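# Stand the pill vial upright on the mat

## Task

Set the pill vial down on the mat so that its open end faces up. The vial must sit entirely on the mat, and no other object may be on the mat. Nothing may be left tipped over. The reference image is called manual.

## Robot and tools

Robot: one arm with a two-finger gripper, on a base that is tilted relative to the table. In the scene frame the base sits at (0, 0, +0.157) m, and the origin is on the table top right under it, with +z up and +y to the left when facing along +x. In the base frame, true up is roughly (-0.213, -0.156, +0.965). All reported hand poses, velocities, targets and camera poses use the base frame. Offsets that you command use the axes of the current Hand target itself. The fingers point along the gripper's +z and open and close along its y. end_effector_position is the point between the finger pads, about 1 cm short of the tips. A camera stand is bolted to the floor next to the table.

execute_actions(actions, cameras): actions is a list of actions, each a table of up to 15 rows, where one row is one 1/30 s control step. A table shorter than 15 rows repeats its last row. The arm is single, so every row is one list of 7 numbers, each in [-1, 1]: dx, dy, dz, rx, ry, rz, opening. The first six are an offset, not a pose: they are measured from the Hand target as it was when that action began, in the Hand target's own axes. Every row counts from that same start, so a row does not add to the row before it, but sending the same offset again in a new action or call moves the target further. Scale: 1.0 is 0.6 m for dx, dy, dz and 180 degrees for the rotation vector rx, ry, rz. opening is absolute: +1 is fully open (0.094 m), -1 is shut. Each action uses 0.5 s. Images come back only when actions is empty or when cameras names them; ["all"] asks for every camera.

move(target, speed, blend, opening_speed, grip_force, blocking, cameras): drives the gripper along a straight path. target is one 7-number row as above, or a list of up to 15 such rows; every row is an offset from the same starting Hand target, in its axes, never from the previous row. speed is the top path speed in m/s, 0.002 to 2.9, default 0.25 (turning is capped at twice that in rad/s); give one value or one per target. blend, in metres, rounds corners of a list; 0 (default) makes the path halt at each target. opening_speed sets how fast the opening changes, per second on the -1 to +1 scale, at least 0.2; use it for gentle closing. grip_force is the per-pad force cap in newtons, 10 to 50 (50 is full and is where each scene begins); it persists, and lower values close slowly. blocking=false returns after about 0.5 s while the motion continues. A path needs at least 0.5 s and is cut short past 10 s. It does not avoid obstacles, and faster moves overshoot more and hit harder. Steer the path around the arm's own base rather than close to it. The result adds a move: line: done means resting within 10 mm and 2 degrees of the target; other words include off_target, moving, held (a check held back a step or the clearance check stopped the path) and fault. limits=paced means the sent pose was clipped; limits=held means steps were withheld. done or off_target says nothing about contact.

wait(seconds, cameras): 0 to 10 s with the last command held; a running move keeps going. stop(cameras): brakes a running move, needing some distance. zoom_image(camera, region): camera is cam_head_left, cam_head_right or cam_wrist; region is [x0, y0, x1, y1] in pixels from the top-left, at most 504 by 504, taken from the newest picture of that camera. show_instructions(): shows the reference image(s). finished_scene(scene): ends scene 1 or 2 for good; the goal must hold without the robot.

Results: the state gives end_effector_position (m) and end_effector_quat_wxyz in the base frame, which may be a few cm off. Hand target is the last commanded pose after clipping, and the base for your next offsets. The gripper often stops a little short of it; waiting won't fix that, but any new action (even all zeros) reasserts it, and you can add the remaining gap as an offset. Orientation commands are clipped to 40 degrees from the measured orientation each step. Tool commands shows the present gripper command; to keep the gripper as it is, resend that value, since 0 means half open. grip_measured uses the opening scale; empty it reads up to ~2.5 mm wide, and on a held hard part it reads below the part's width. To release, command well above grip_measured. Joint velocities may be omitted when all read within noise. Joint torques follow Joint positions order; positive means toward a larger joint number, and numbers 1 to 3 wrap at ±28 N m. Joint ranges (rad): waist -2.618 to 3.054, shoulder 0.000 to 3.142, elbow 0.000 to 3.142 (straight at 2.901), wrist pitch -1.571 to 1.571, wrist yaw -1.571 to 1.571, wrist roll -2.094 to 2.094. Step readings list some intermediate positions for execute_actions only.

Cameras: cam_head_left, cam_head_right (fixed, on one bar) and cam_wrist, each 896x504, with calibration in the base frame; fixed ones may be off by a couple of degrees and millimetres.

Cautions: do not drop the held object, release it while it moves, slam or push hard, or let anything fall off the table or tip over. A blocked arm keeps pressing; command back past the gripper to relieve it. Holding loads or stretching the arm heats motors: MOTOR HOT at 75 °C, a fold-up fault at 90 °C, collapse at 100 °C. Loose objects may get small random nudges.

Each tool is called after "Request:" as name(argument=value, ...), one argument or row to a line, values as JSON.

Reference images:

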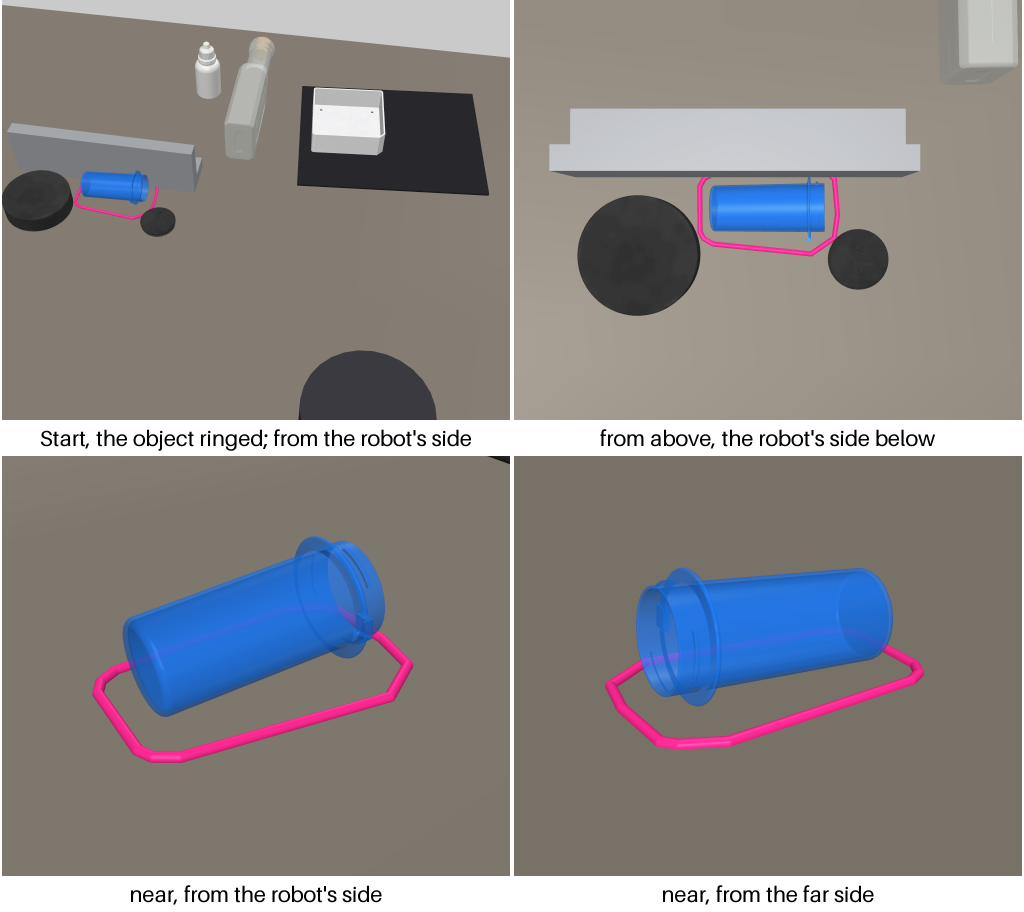

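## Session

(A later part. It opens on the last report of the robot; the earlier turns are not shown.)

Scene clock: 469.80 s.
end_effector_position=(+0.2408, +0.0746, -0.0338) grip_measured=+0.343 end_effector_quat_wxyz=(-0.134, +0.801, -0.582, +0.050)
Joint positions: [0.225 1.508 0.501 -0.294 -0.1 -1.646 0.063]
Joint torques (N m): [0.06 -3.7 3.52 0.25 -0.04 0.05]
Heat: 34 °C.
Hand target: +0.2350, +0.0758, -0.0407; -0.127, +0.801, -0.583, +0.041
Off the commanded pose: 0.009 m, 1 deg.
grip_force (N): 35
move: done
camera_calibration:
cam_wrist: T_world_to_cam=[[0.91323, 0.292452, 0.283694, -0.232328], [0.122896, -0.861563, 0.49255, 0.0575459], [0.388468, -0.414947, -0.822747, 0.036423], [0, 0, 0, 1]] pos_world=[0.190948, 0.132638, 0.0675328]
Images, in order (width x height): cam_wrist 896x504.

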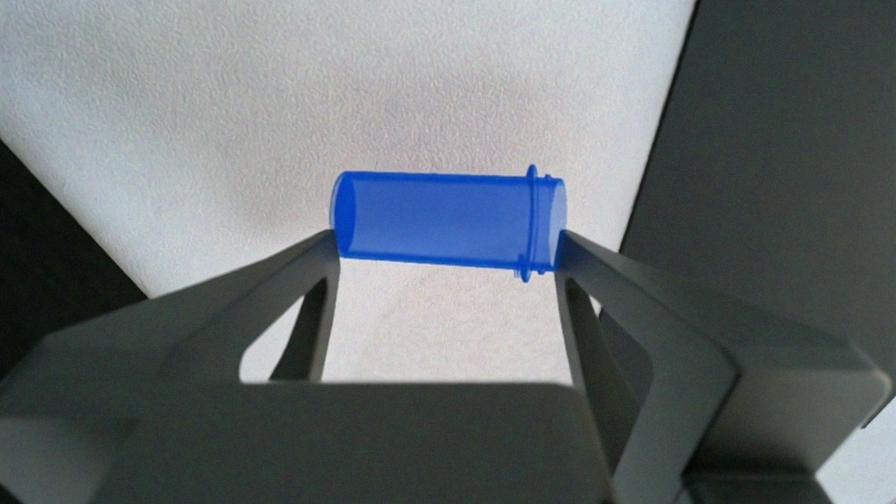

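Request:
move(
  target=[0, 0, 0.0133, 0, 0, 0, 0.2],
  speed=0.05,
  cameras=["cam_wrist"],
)

Scene clock: 472.53 s.
end_effector_position=(+0.2427, +0.0760, -0.0414) grip_measured=+0.343 end_effector_quat_wxyz=(-0.134, +0.801, -0.582, +0.050)
Joint positions: [0.229 1.547 0.494 -0.247 -0.1 -1.642 0.063]
Joint torques (N m): [0.09 -3.81 3.19 0.26 -0.04 0.12]
Heat: 34 °C.
Hand target: +0.2367, +0.0770, -0.0485; -0.127, +0.801, -0.584, +0.041
Off the commanded pose: 0.009 m, 1 deg.
grip_force (N): 35
move: done
camera_calibration:
cam_wrist: T_world_to_cam=[[0.913149, 0.292246, 0.284166, -0.232273], [0.122898, -0.862071, 0.49166, 0.0622957], [0.388657, -0.414035, -0.823116, 0.029836], [0, 0, 0, 1]] pos_world=[0.192848, 0.133937, 0.0599343]
Images, in order (width x height): cam_wrist 896x504.

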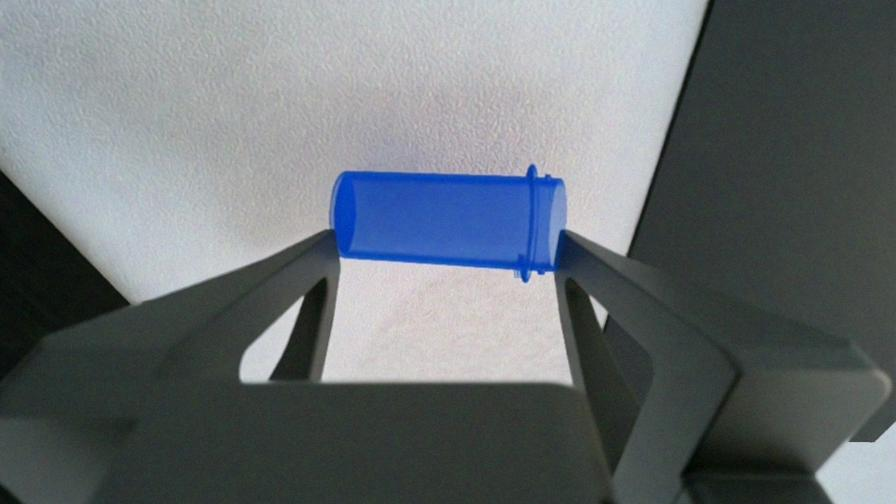

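Request:
move(
  target=[0, 0, 0.0117, 0, 0, 0, 0.2],
  speed=0.05,
  cameras=["cam_wrist"],
)

Scene clock: 475.17 s.
end_effector_position=(+0.2442, +0.0769, -0.0465) grip_measured=+0.343 end_effector_quat_wxyz=(-0.134, +0.800, -0.583, +0.049)
Joint positions: [0.231 1.577 0.494 -0.22 -0.1 -1.639 0.063]
Joint torques (N m): [0.2 -3.47 2.82 0.39 0.01 0.04]
Heat: 34 °C.
Hand target: +0.2382, +0.0781, -0.0552; -0.127, +0.801, -0.583, +0.041
Off the commanded pose: 0.011 m, 1 deg.
grip_force (N): 35
move: off_target
camera_calibration:
cam_wrist: T_world_to_cam=[[0.914352, 0.290891, 0.281679, -0.232798], [0.123078, -0.862383, 0.491067, 0.0652857], [0.385762, -0.41434, -0.824324, 0.0261132], [0, 0, 0, 1]] pos_world=[0.194751, 0.13484, 0.0550403]
Images, in order (width x height): cam_wrist 896x504.

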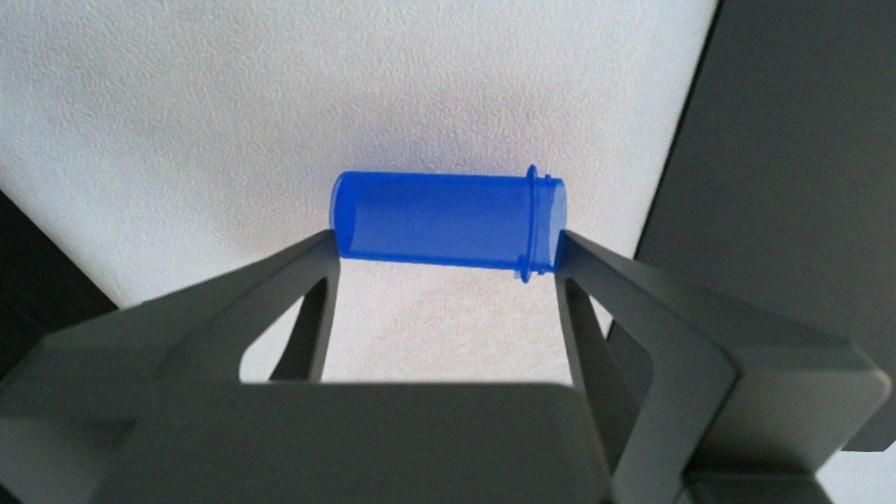

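Request:
move(
  target=[0, 0, 0.01, 0, 0, 0, 0.2],
  speed=0.05,
  cameras=["cam_wrist", "cam_head_left"],
)

Request:
zoom_image(
  camera="cam_head_left",
  region=[350, 190, 460, 300],
)

Scene clock: 478.17 s.
end_effector_position=(+0.2438, +0.0771, -0.0478) grip_measured=+0.343 end_effector_quat_wxyz=(-0.133, +0.801, -0.582, +0.048)
Joint positions: [0.232 1.582 0.492 -0.215 -0.1 -1.638 0.063]
Joint torques (N m): [0.28 -1.76 2.4 0.72 -0.01 0.1]
Heat: 34 °C.
Hand target: +0.2395, +0.0790, -0.0610; -0.127, +0.801, -0.584, +0.041
Off the commanded pose: 0.014 m, 1 deg.
grip_force (N): 35
move: off_target
camera_calibration:
cam_wrist: T_world_to_cam=[[0.914546, 0.292093, 0.279797, -0.232371], [0.125089, -0.862077, 0.491097, 0.0657332], [0.384653, -0.414132, -0.824947, 0.0255875], [0, 0, 0, 1]] pos_world=[0.194449, 0.135138, 0.0538436]
Images, in order (width x height): cam_head_left 896x504, cam_wrist 896x504.

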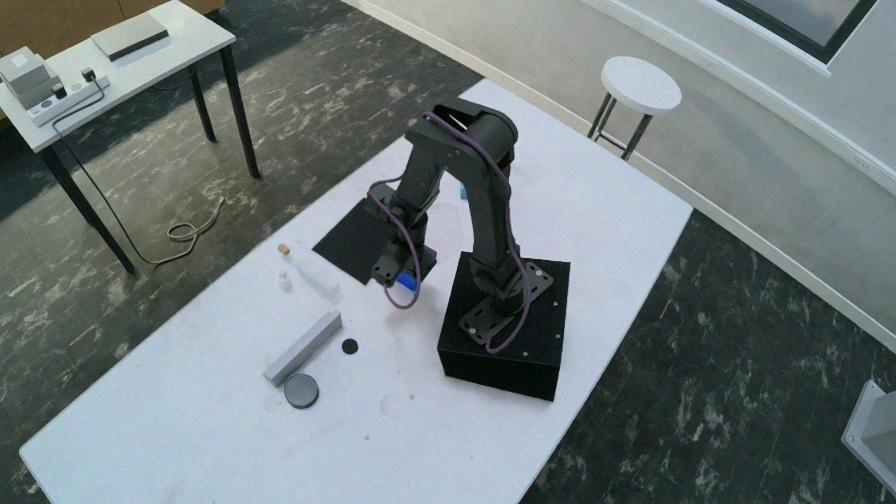

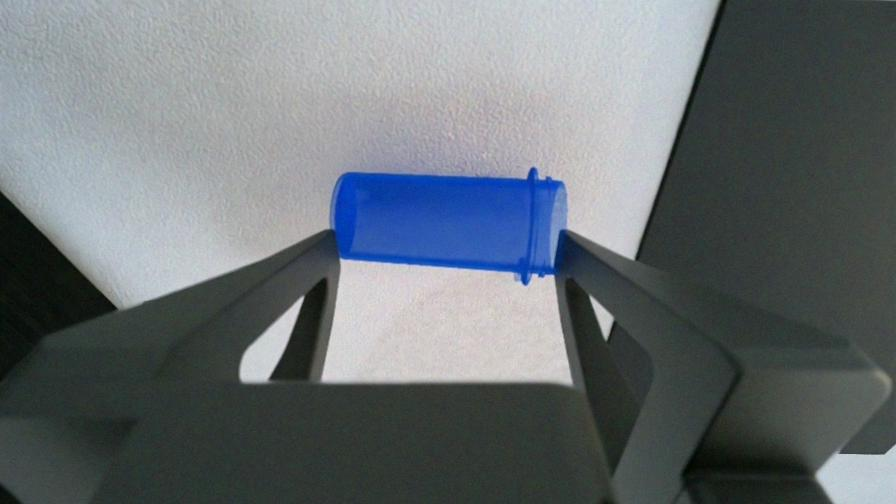

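Scaled by 4.582 from the camera's 896x504 image, which has a finer 1280x720 frame.

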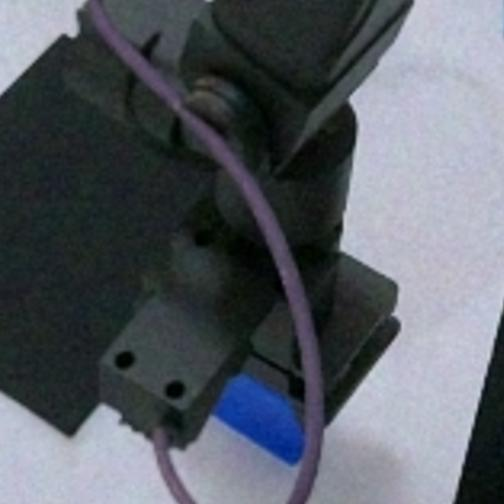

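Request:
move(
  target=[
    [0, 0, -0.005, 0, 0, 0, 0.2],
    [0, 0, -0.005, 0, 0, 0, 0.95],
    [0, 0, -0.2, 0, 0, 0, 0.95],
  ],
  speed=[0.05, 0.05, 0.2],
  opening_speed=0.5,
  cameras=["all"],
)

Scene clock: 485.50 s.
end_effector_position=(+0.2140, +0.0596, +0.0476) grip_measured=+0.949 end_effector_quat_wxyz=(-0.118, +0.801, -0.585, +0.042)
Joint positions: [0.186 1.196 0.66 -0.805 -0.1 -1.683 0.092]
Joint torques (N m): [-1.03 -6.12 7.27 -0.19 -0.18 -0.12]
Heat: 34 °C.
Hand target: +0.2140, +0.0604, +0.0548; -0.127, +0.801, -0.583, +0.041
Off the commanded pose: 0.007 m, 1 deg.
grip_force (N): 35
move: done; target 2's new opening was sent with the hand 0.012 m and 1 deg from that target
camera_calibration:
cam_wrist: T_world_to_cam=[[0.923052, 0.293788, 0.248321, -0.227087], [0.136688, -0.853904, 0.502159, 0.0039587], [0.35957, -0.429576, -0.828356, 0.114887], [0, 0, 0, 1]] pos_world=[0.167762, 0.119448, 0.149569]

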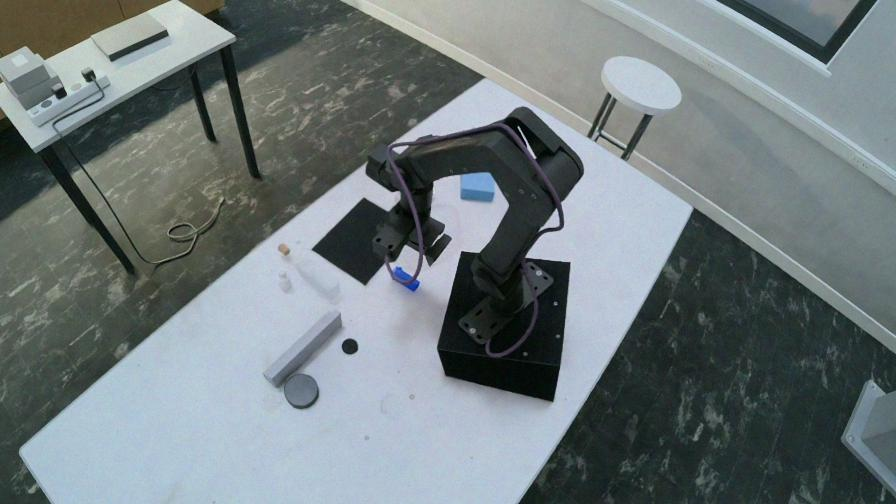

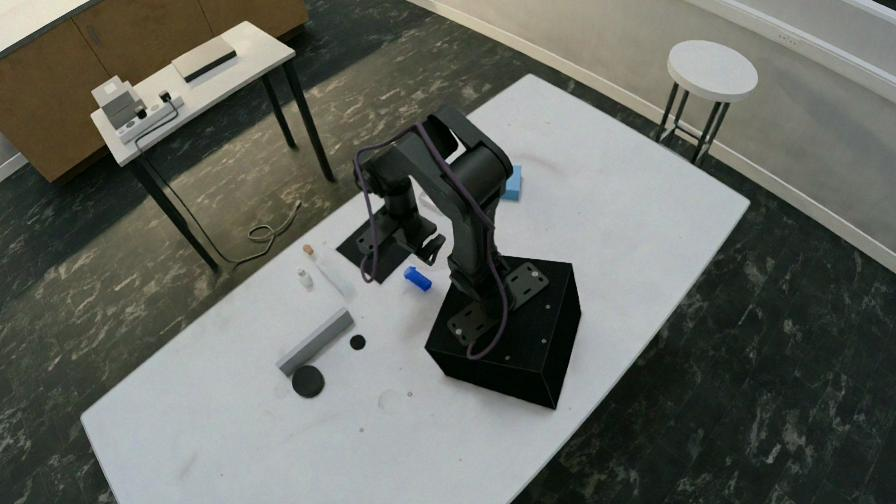

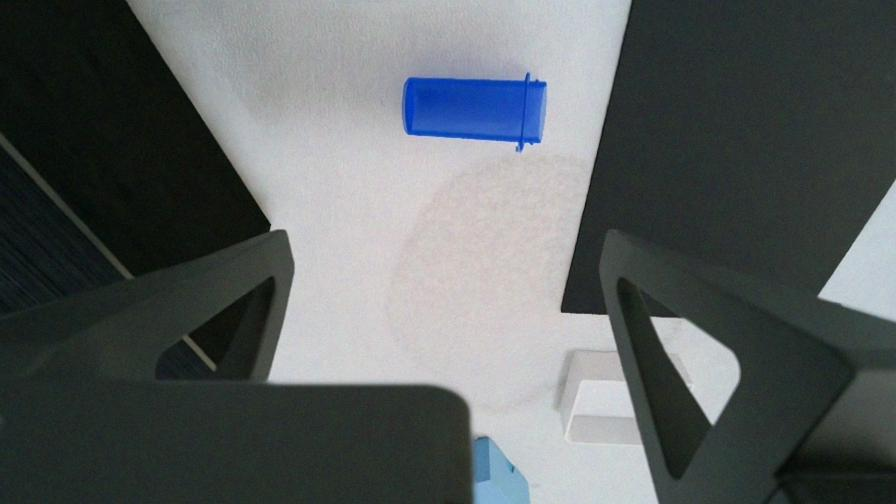

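Request:
move(
  target=[-0.0104, -0.0899, 0.0072, -0.0881, 0.0866, 0.5, 0.4],
  speed=0.25,
  cameras=["all"],
)

Scene clock: 507.73 s.
end_effector_position=(+0.2608, +0.0827, +0.0674) grip_measured=+0.401 end_effector_quat_wxyz=(-0.043, -0.164, +0.985, +0.031)
Joint positions: [0.257 1.682 1.185 -1.152 -0.07 -0.075 0.066]
Joint torques (N m): [-1.44 -6.11 7.32 -0.79 -0.08 0.06]
Heat: 34 °C.
Hand target: +0.2627, +0.0824, +0.0647; -0.054, -0.154, +0.986, +0.036
Off the commanded pose: 0.003 m, 2 deg.
grip_force (N): 35
move: done
camera_calibration:
cam_wrist: T_world_to_cam=[[0.328546, -0.942249, -0.0649911, -0.00371962], [-0.714851, -0.293048, 0.63491, 0.174154], [-0.61729, -0.162138, -0.769847, 0.353121], [0, 0, 0, 1]] pos_world=[0.343694, 0.104785, 0.161035]

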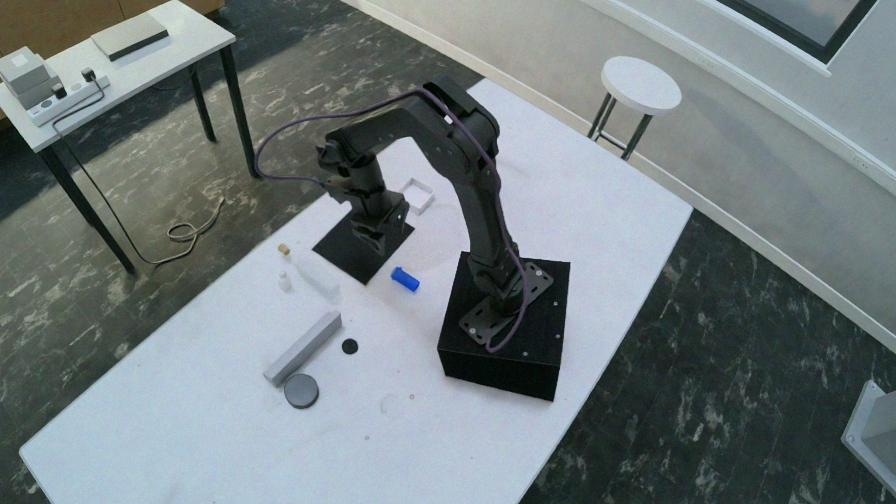

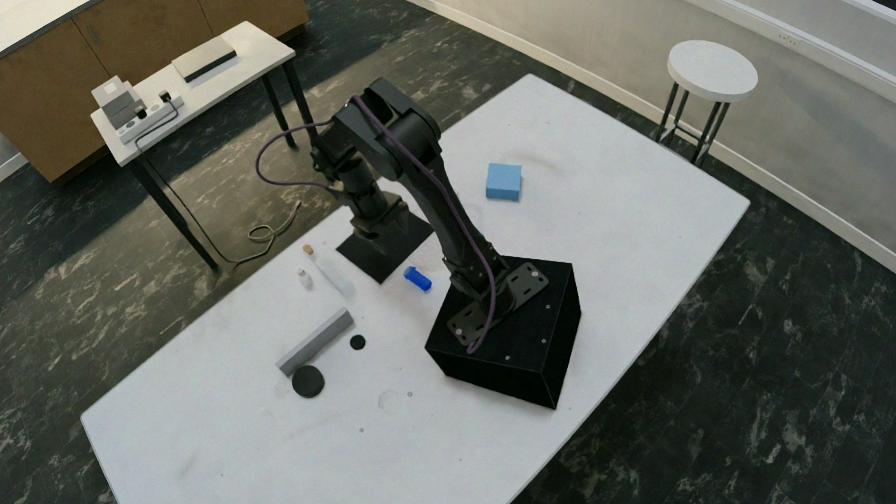

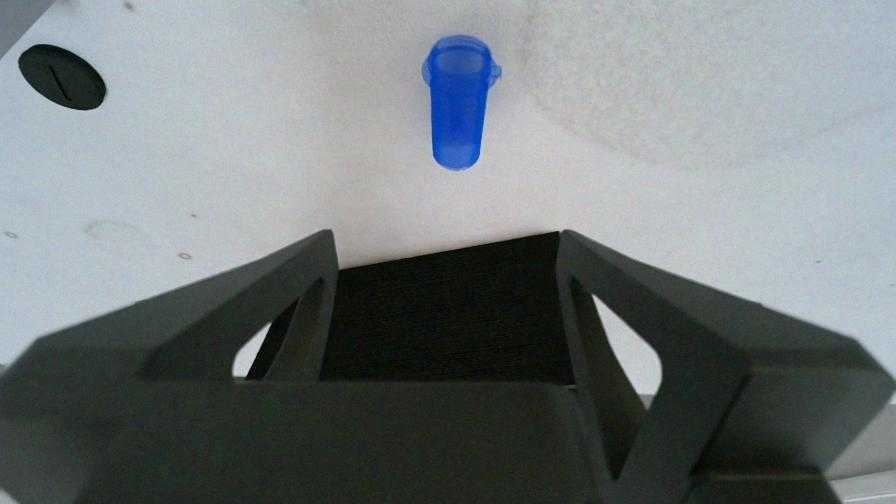

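Request:
move(
  target=[-0.0183, -0.01, 0.125, 0, 0, 0, 0.4],
  speed=0.15,
  cameras=["cam_wrist", "cam_head_left"],
)

Request:
zoom_image(
  camera="cam_head_left",
  region=[350, 190, 460, 300],
)

Scene clock: 521.17 s.
end_effector_position=(+0.2669, +0.0843, -0.0026) grip_measured=+0.401 end_effector_quat_wxyz=(-0.046, -0.162, +0.985, +0.031)
Joint positions: [0.257 1.816 1.043 -0.884 -0.07 -0.072 0.066]
Joint torques (N m): [-1.25 -6.46 4.11 -0.49 -0.09 0.04]
Heat: 34 °C.
Hand target: +0.2661, +0.0841, -0.0113; -0.054, -0.154, +0.986, +0.036
Off the commanded pose: 0.009 m, 1 deg.
grip_force (N): 35
move: done
camera_calibration:
cam_wrist: T_world_to_cam=[[0.325182, -0.943364, -0.0657291, -0.00768515], [-0.711088, -0.289751, 0.640623, 0.222202], [-0.623386, -0.16158, -0.765037, 0.304784], [0, 0, 0, 1]] pos_world=[0.350502, 0.10638, 0.0903185]
Images, in order (width x height): cam_head_left 896x504, cam_wrist 896x504.

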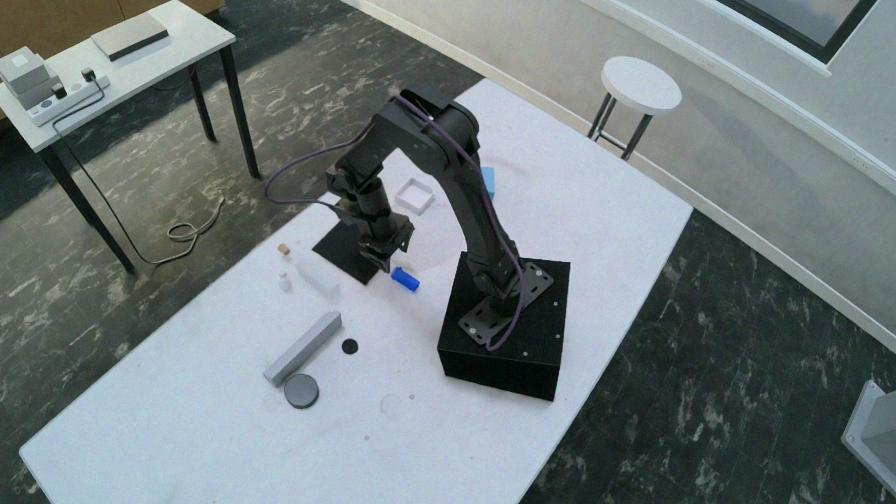

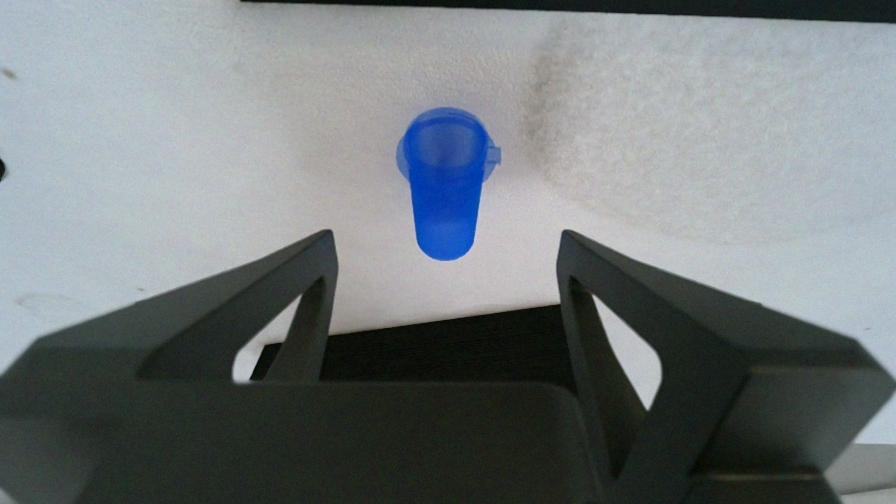

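Scaled by 4.582 from the camera's 896x504 image, which has a finer 1280x720 frame.

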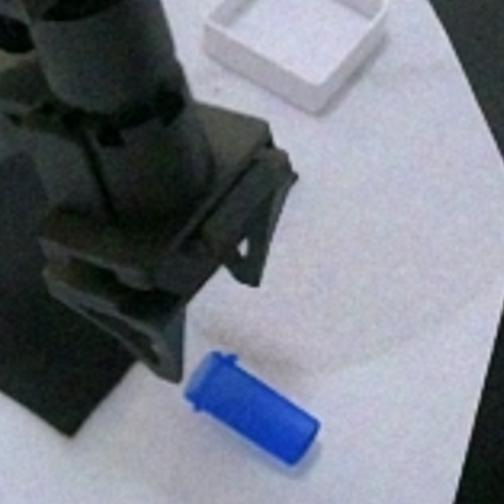

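Request:
move(
  target=[0.0, 0.0, 0.05, 0, 0, 0, 0.4],
  speed=0.08,
  cameras=["cam_wrist", "cam_head_left", "cam_head_right"],
)

Request:
zoom_image(
  camera="cam_head_left",
  region=[350, 190, 460, 300],
)

Request:
zoom_image(
  camera="cam_wrist",
  region=[290, 80, 610, 340],
)

Scene clock: 529.87 s.
end_effector_position=(+0.2657, +0.0841, -0.0319) grip_measured=+0.401 end_effector_quat_wxyz=(-0.045, -0.158, +0.986, +0.031)
Joint positions: [0.257 1.875 0.982 -0.761 -0.071 -0.064 0.066]
Joint torques (N m): [-0.59 -6.24 3.48 -0.44 -0.12 0.09]
Heat: 34 °C.
Hand target: +0.2626, +0.0857, -0.0411; -0.054, -0.154, +0.986, +0.036
Off the commanded pose: 0.010 m, 1 deg.
grip_force (N): 35
move: done
camera_calibration:
cam_wrist: T_world_to_cam=[[0.317385, -0.946028, -0.0655598, -0.00704321], [-0.715282, -0.284215, 0.638431, 0.240612], [-0.622606, -0.155734, -0.766882, 0.280878], [0, 0, 0, 1]] pos_world=[0.349217, 0.105465, 0.0613249]

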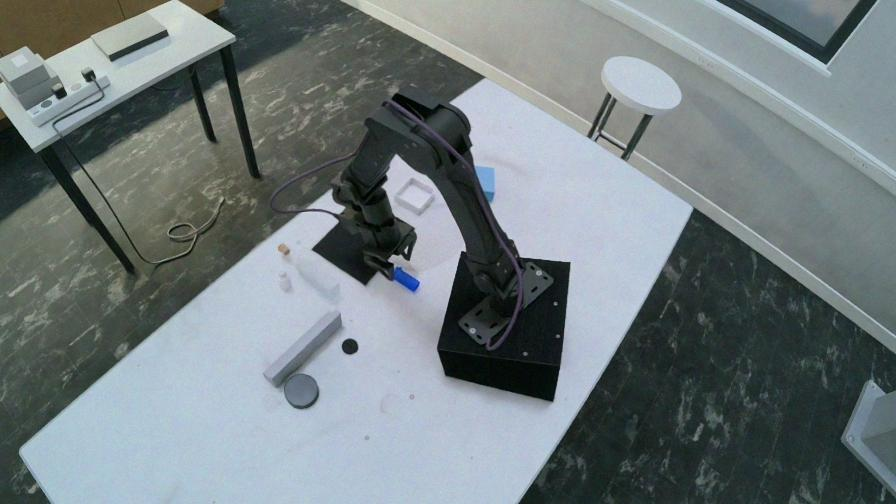

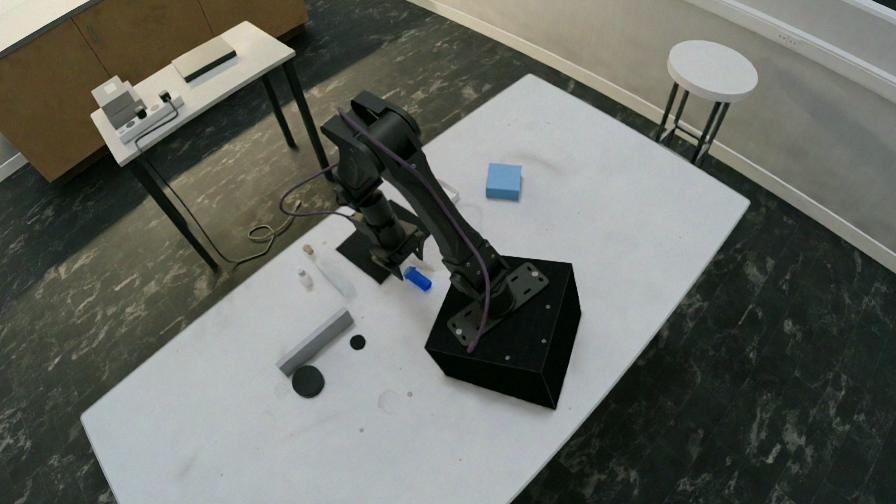

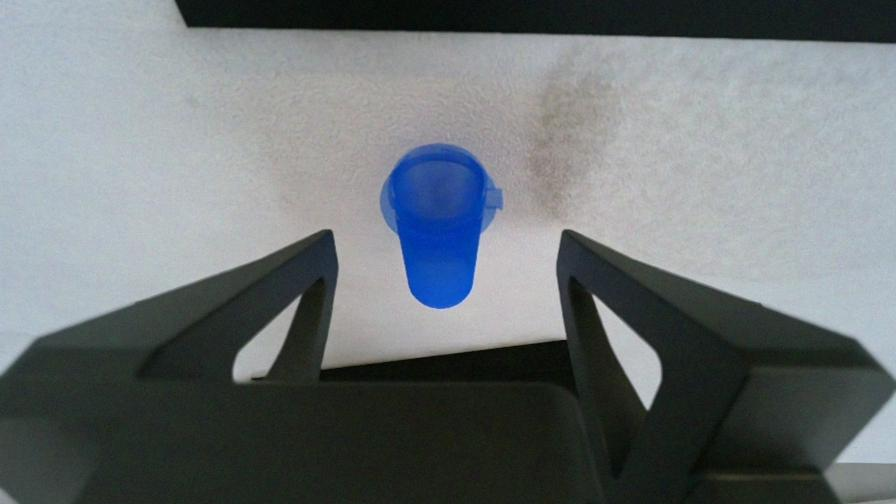

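Scaled by 4.582 from the camera's 896x504 image, which has a finer 1280x720 frame.

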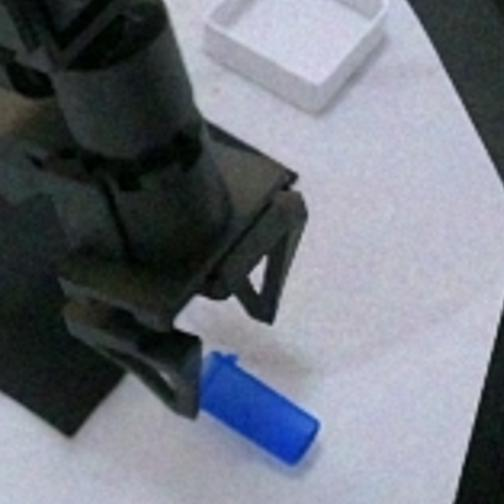

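Scaled by 1.575 from the camera's 896x504 image, which has a finer 1280x720 frame.

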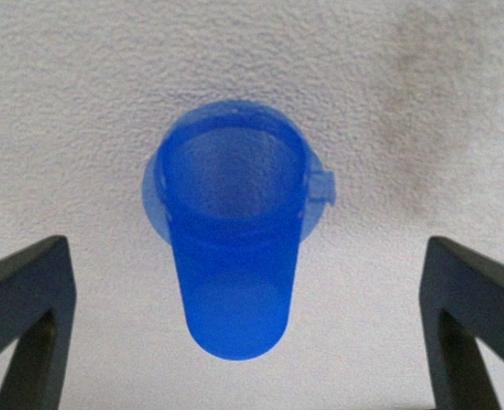

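Request:
move(
  target=[0.0, 0.0033, 0.0333, 0, 0, 0, 0.4],
  speed=0.06,
  cameras=["cam_wrist", "cam_head_left"],
)

Request:
zoom_image(
  camera="cam_head_left",
  region=[350, 190, 460, 300],
)

Request:
zoom_image(
  camera="cam_wrist",
  region=[290, 80, 610, 340],
)

Scene clock: 538.53 s.
end_effector_position=(+0.2640, +0.0857, -0.0514) grip_measured=+0.401 end_effector_quat_wxyz=(-0.044, -0.155, +0.986, +0.032)
Joint positions: [0.263 1.92 0.947 -0.679 -0.073 -0.052 0.066]
Joint torques (N m): [-0.24 -6.28 2.93 -0.51 -0.08 0.1]
Heat: 34 °C.
Hand target: +0.2595, +0.0887, -0.0607; -0.054, -0.154, +0.986, +0.036
Off the commanded pose: 0.011 m, 1 deg.
grip_force (N): 35
move: off_target
camera_calibration:
cam_wrist: T_world_to_cam=[[0.311973, -0.947789, -0.0660949, -0.00479007], [-0.717244, -0.280568, 0.637842, 0.252522], [-0.623084, -0.151583, -0.767326, 0.264833], [0, 0, 0, 1]] pos_world=[0.347628, 0.106454, 0.0418272]
Images, in order (width x height): cam_head_left 896x504, cam_wrist 896x504.

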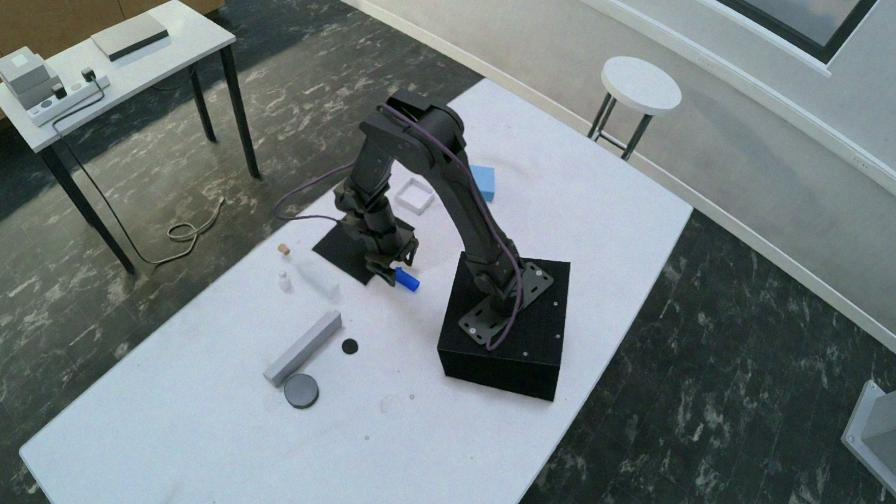

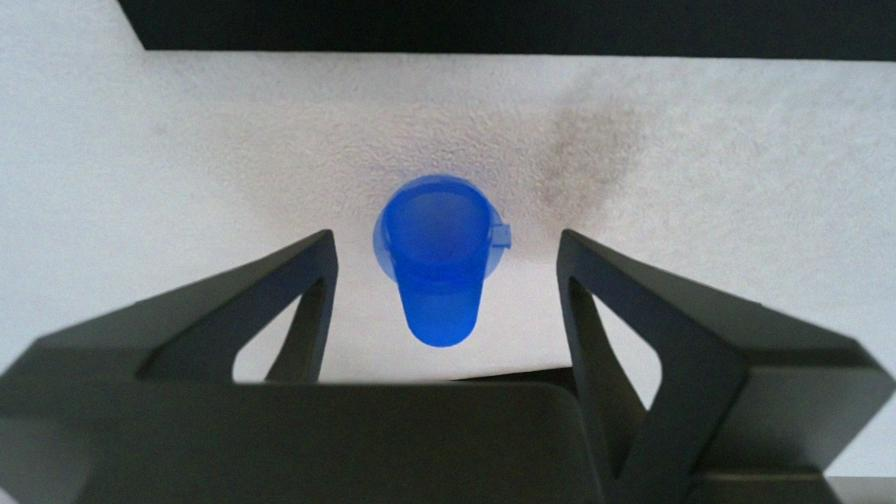

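Scaled by 4.582 from the camera's 896x504 image, which has a finer 1280x720 frame.

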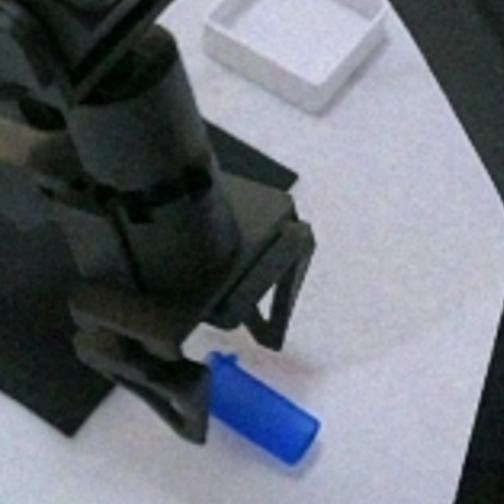

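Scaled by 1.575 from the camera's 896x504 image, which has a finer 1280x720 frame.

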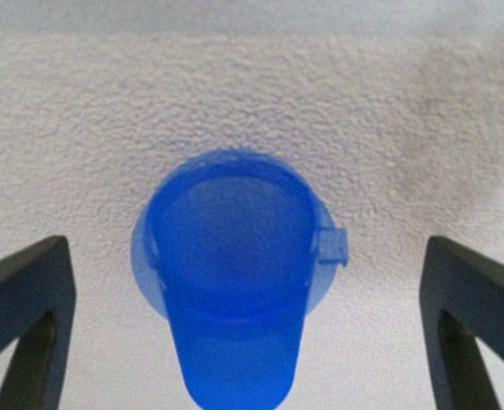

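Request:
move(
  target=[0.0167, 0.0025, 0.005, 0, 0, 0, 0.4],
  speed=0.05,
  cameras=["cam_wrist", "cam_head_left"],
)

Request:
zoom_image(
  camera="cam_head_left",
  region=[350, 190, 460, 300],
)

Request:
zoom_image(
  camera="cam_wrist",
  region=[290, 120, 610, 380],
)

Scene clock: 548.33 s.
end_effector_position=(+0.2502, +0.0833, -0.0596) grip_measured=+0.401 end_effector_quat_wxyz=(-0.056, -0.155, +0.986, +0.030)
Joint positions: [0.268 1.92 0.9 -0.655 -0.073 -0.047 0.066]
Joint torques (N m): [-0.13 -7.86 2.84 -0.49 -0.12 0.07]
Heat: 33 °C.
Hand target: +0.2493, +0.0872, -0.0626; -0.054, -0.154, +0.986, +0.036
Off the commanded pose: 0.005 m, 1 deg.
grip_force (N): 35
move: done
camera_calibration:
cam_wrist: T_world_to_cam=[[0.310163, -0.948309, -0.0671556, -0.0028857], [-0.702844, -0.276298, 0.655491, 0.244166], [-0.640163, -0.156109, -0.752211, 0.255137], [0, 0, 0, 1]] pos_world=[0.335835, 0.104555, 0.0316746]
Images, in order (width x height): cam_head_left 896x504, cam_wrist 896x504.

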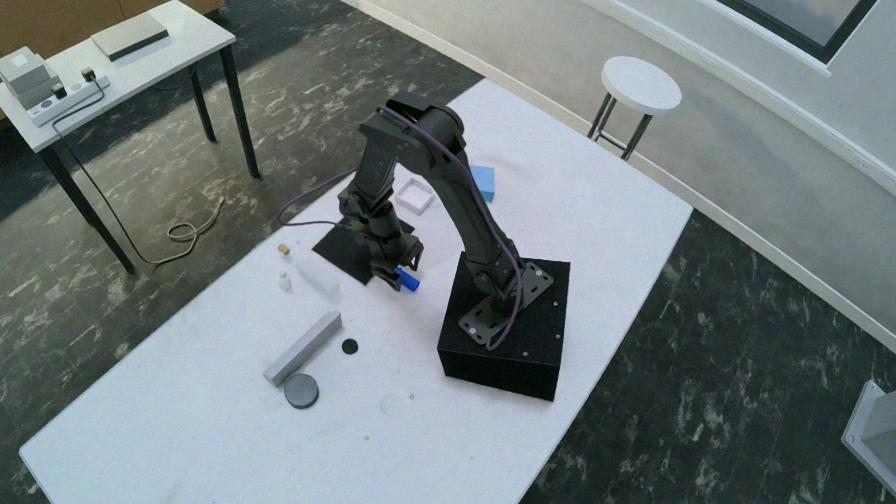

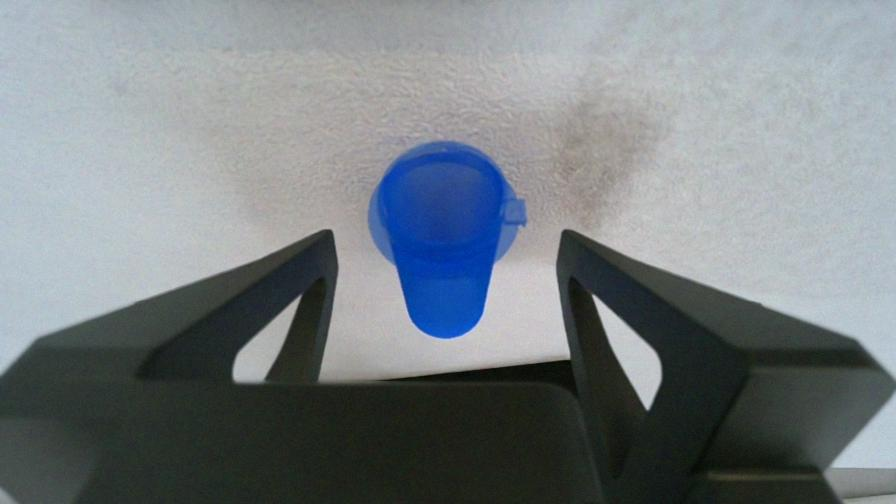

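Scaled by 4.582 from the camera's 896x504 image, which has a finer 1280x720 frame.

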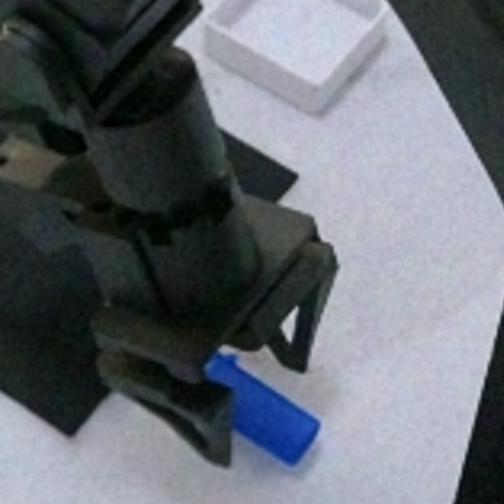

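Scaled by 1.575 from the camera's 896x504 image, which has a finer 1280x720 frame.

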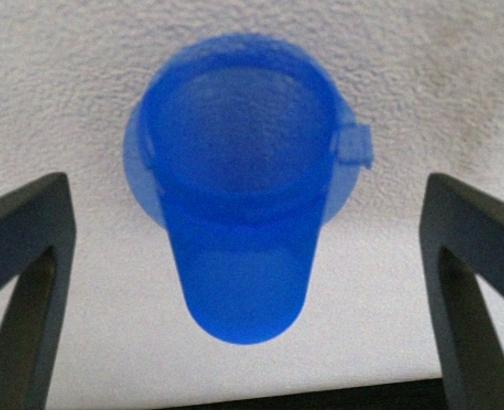

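Request:
move(
  target=[0, 0, 0, 0, 0, 0, -0.65],
  speed=0.05,
  opening_speed=0.5,
  grip_force=30,
  cameras=["cam_wrist"],
)

Scene clock: 563.33 s.
end_effector_position=(+0.2504, +0.0834, -0.0596) grip_measured=-0.405 end_effector_quat_wxyz=(-0.056, -0.155, +0.986, +0.031)
Joint positions: [0.268 1.92 0.9 -0.654 -0.073 -0.047 0.028]
Joint torques (N m): [-0.13 -7.9 2.76 -0.5 -0.11 0.08]
Heat: 33 °C.
Hand target: +0.2493, +0.0872, -0.0626; -0.054, -0.154, +0.986, +0.036
Off the commanded pose: 0.005 m, 1 deg.
grip_force (N): 30
move: done
camera_calibration:
cam_wrist: T_world_to_cam=[[0.310118, -0.948299, -0.0675015, -0.00279058], [-0.703307, -0.276614, 0.654862, 0.244405], [-0.639676, -0.15561, -0.752728, 0.255095], [0, 0, 0, 1]] pos_world=[0.335935, 0.104655, 0.0317769]
Images, in order (width x height): cam_wrist 896x504.

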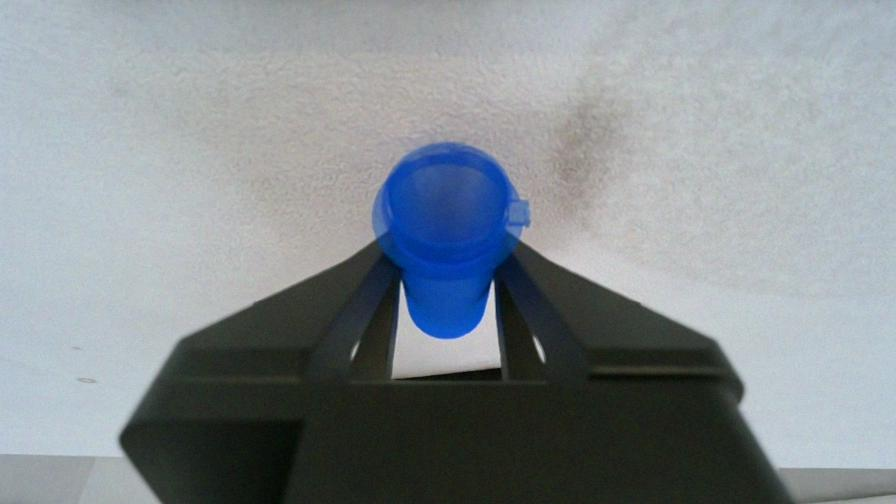

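Request:
move(
  target=[
    [0.0636, -0.0083, -0.2784, 0, 0, 0, -0.65],
    [-0.0894, -0.0539, -0.3341, 0.0098, -0.4826, 0.0225, -0.65],
  ],
  speed=[0.12, 0.2],
  blend=[0.03, 0],
  cameras=["all"],
)

Request:
zoom_image(
  camera="cam_head_left",
  region=[310, 110, 470, 290],
)

Scene clock: 594.03 s.
end_effector_position=(+0.3354, +0.0632, +0.1367) grip_measured=-0.406 end_effector_quat_wxyz=(+0.647, -0.063, +0.751, +0.117)
Joint positions: [0.098 1.262 0.109 1.016 -0.163 0.073 0.028]
Joint torques (N m): [-0.18 -2.26 4.18 2.16 0.14 0.06]
Heat: 33 °C.
Hand target: +0.3335, +0.0621, +0.1284; +0.640, -0.056, +0.758, +0.116
Off the commanded pose: 0.009 m, 1 deg.
grip_force (N): 30
move: done
camera_calibration:
cam_wrist: T_world_to_cam=[[0.23593, -0.96803, -0.0851738, -0.00652378], [-0.678908, -0.101483, -0.727176, 0.339737], [0.695285, 0.229388, -0.681146, -0.0278527], [0, 0, 0, 1]] pos_world=[0.251555, 0.0345513, 0.227521]

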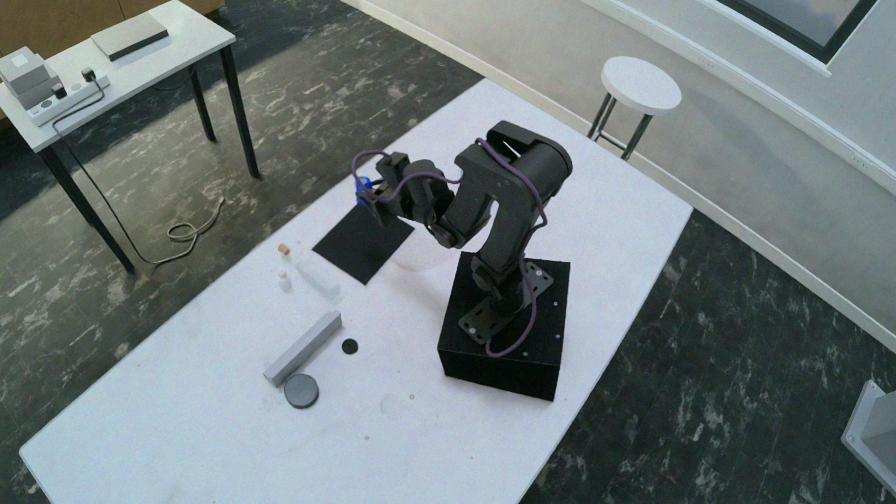

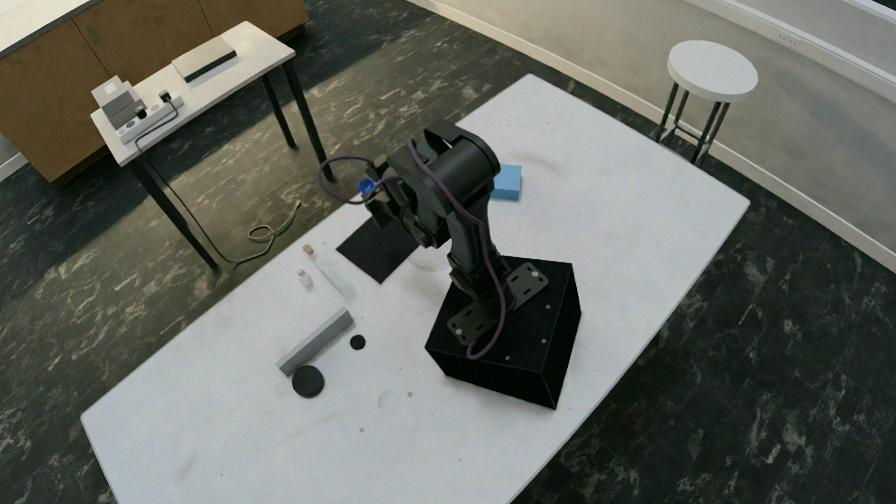

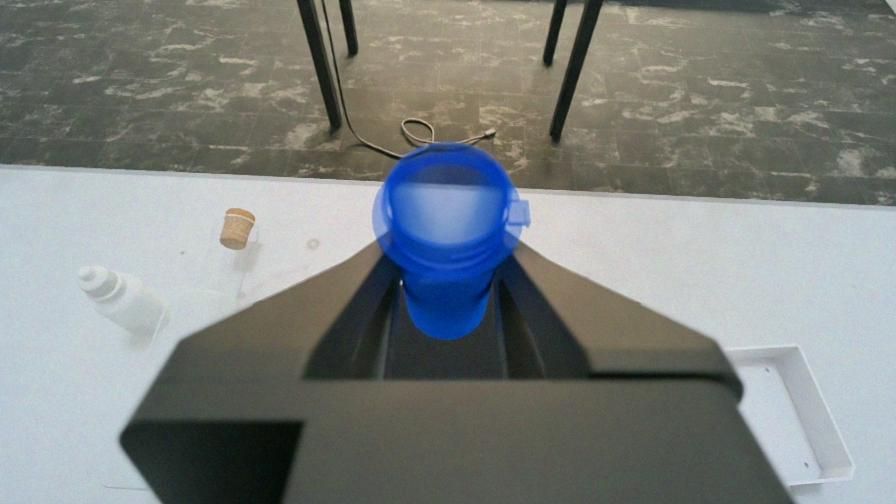

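Scaled by 2.800 from the camera's 896x504 image, which has a finer 1280x720 frame.

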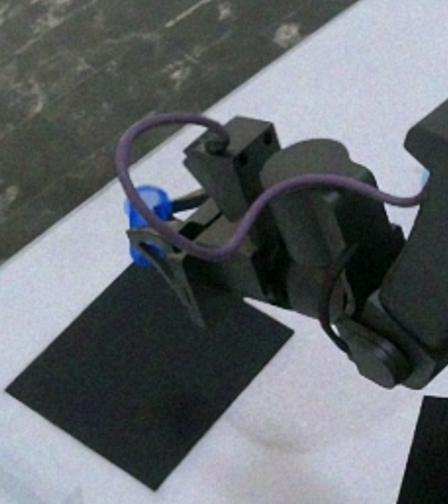

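Request:
zoom_image(
  camera="cam_head_left",
  region=[335, 160, 405, 220],
)

Request:
zoom_image(
  camera="cam_head_right",
  region=[340, 160, 410, 220],
)

Scaled by 7.200 from the camera's 896x504 image, which has a finer 1280x720 frame.

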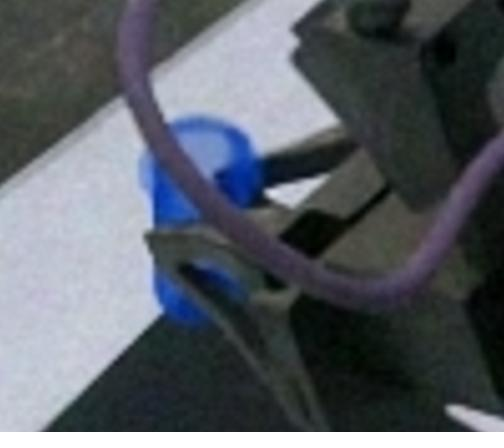

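Scaled by 7.200 from the camera's 896x504 image, which has a finer 1280x720 frame.

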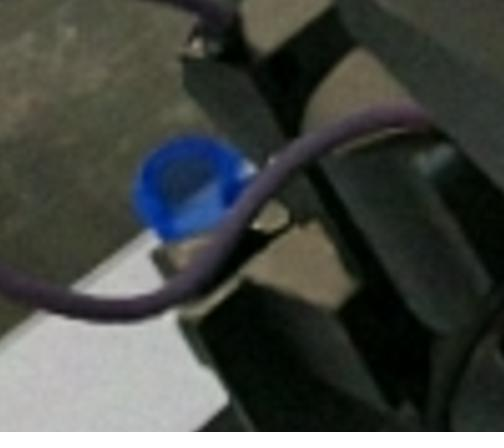

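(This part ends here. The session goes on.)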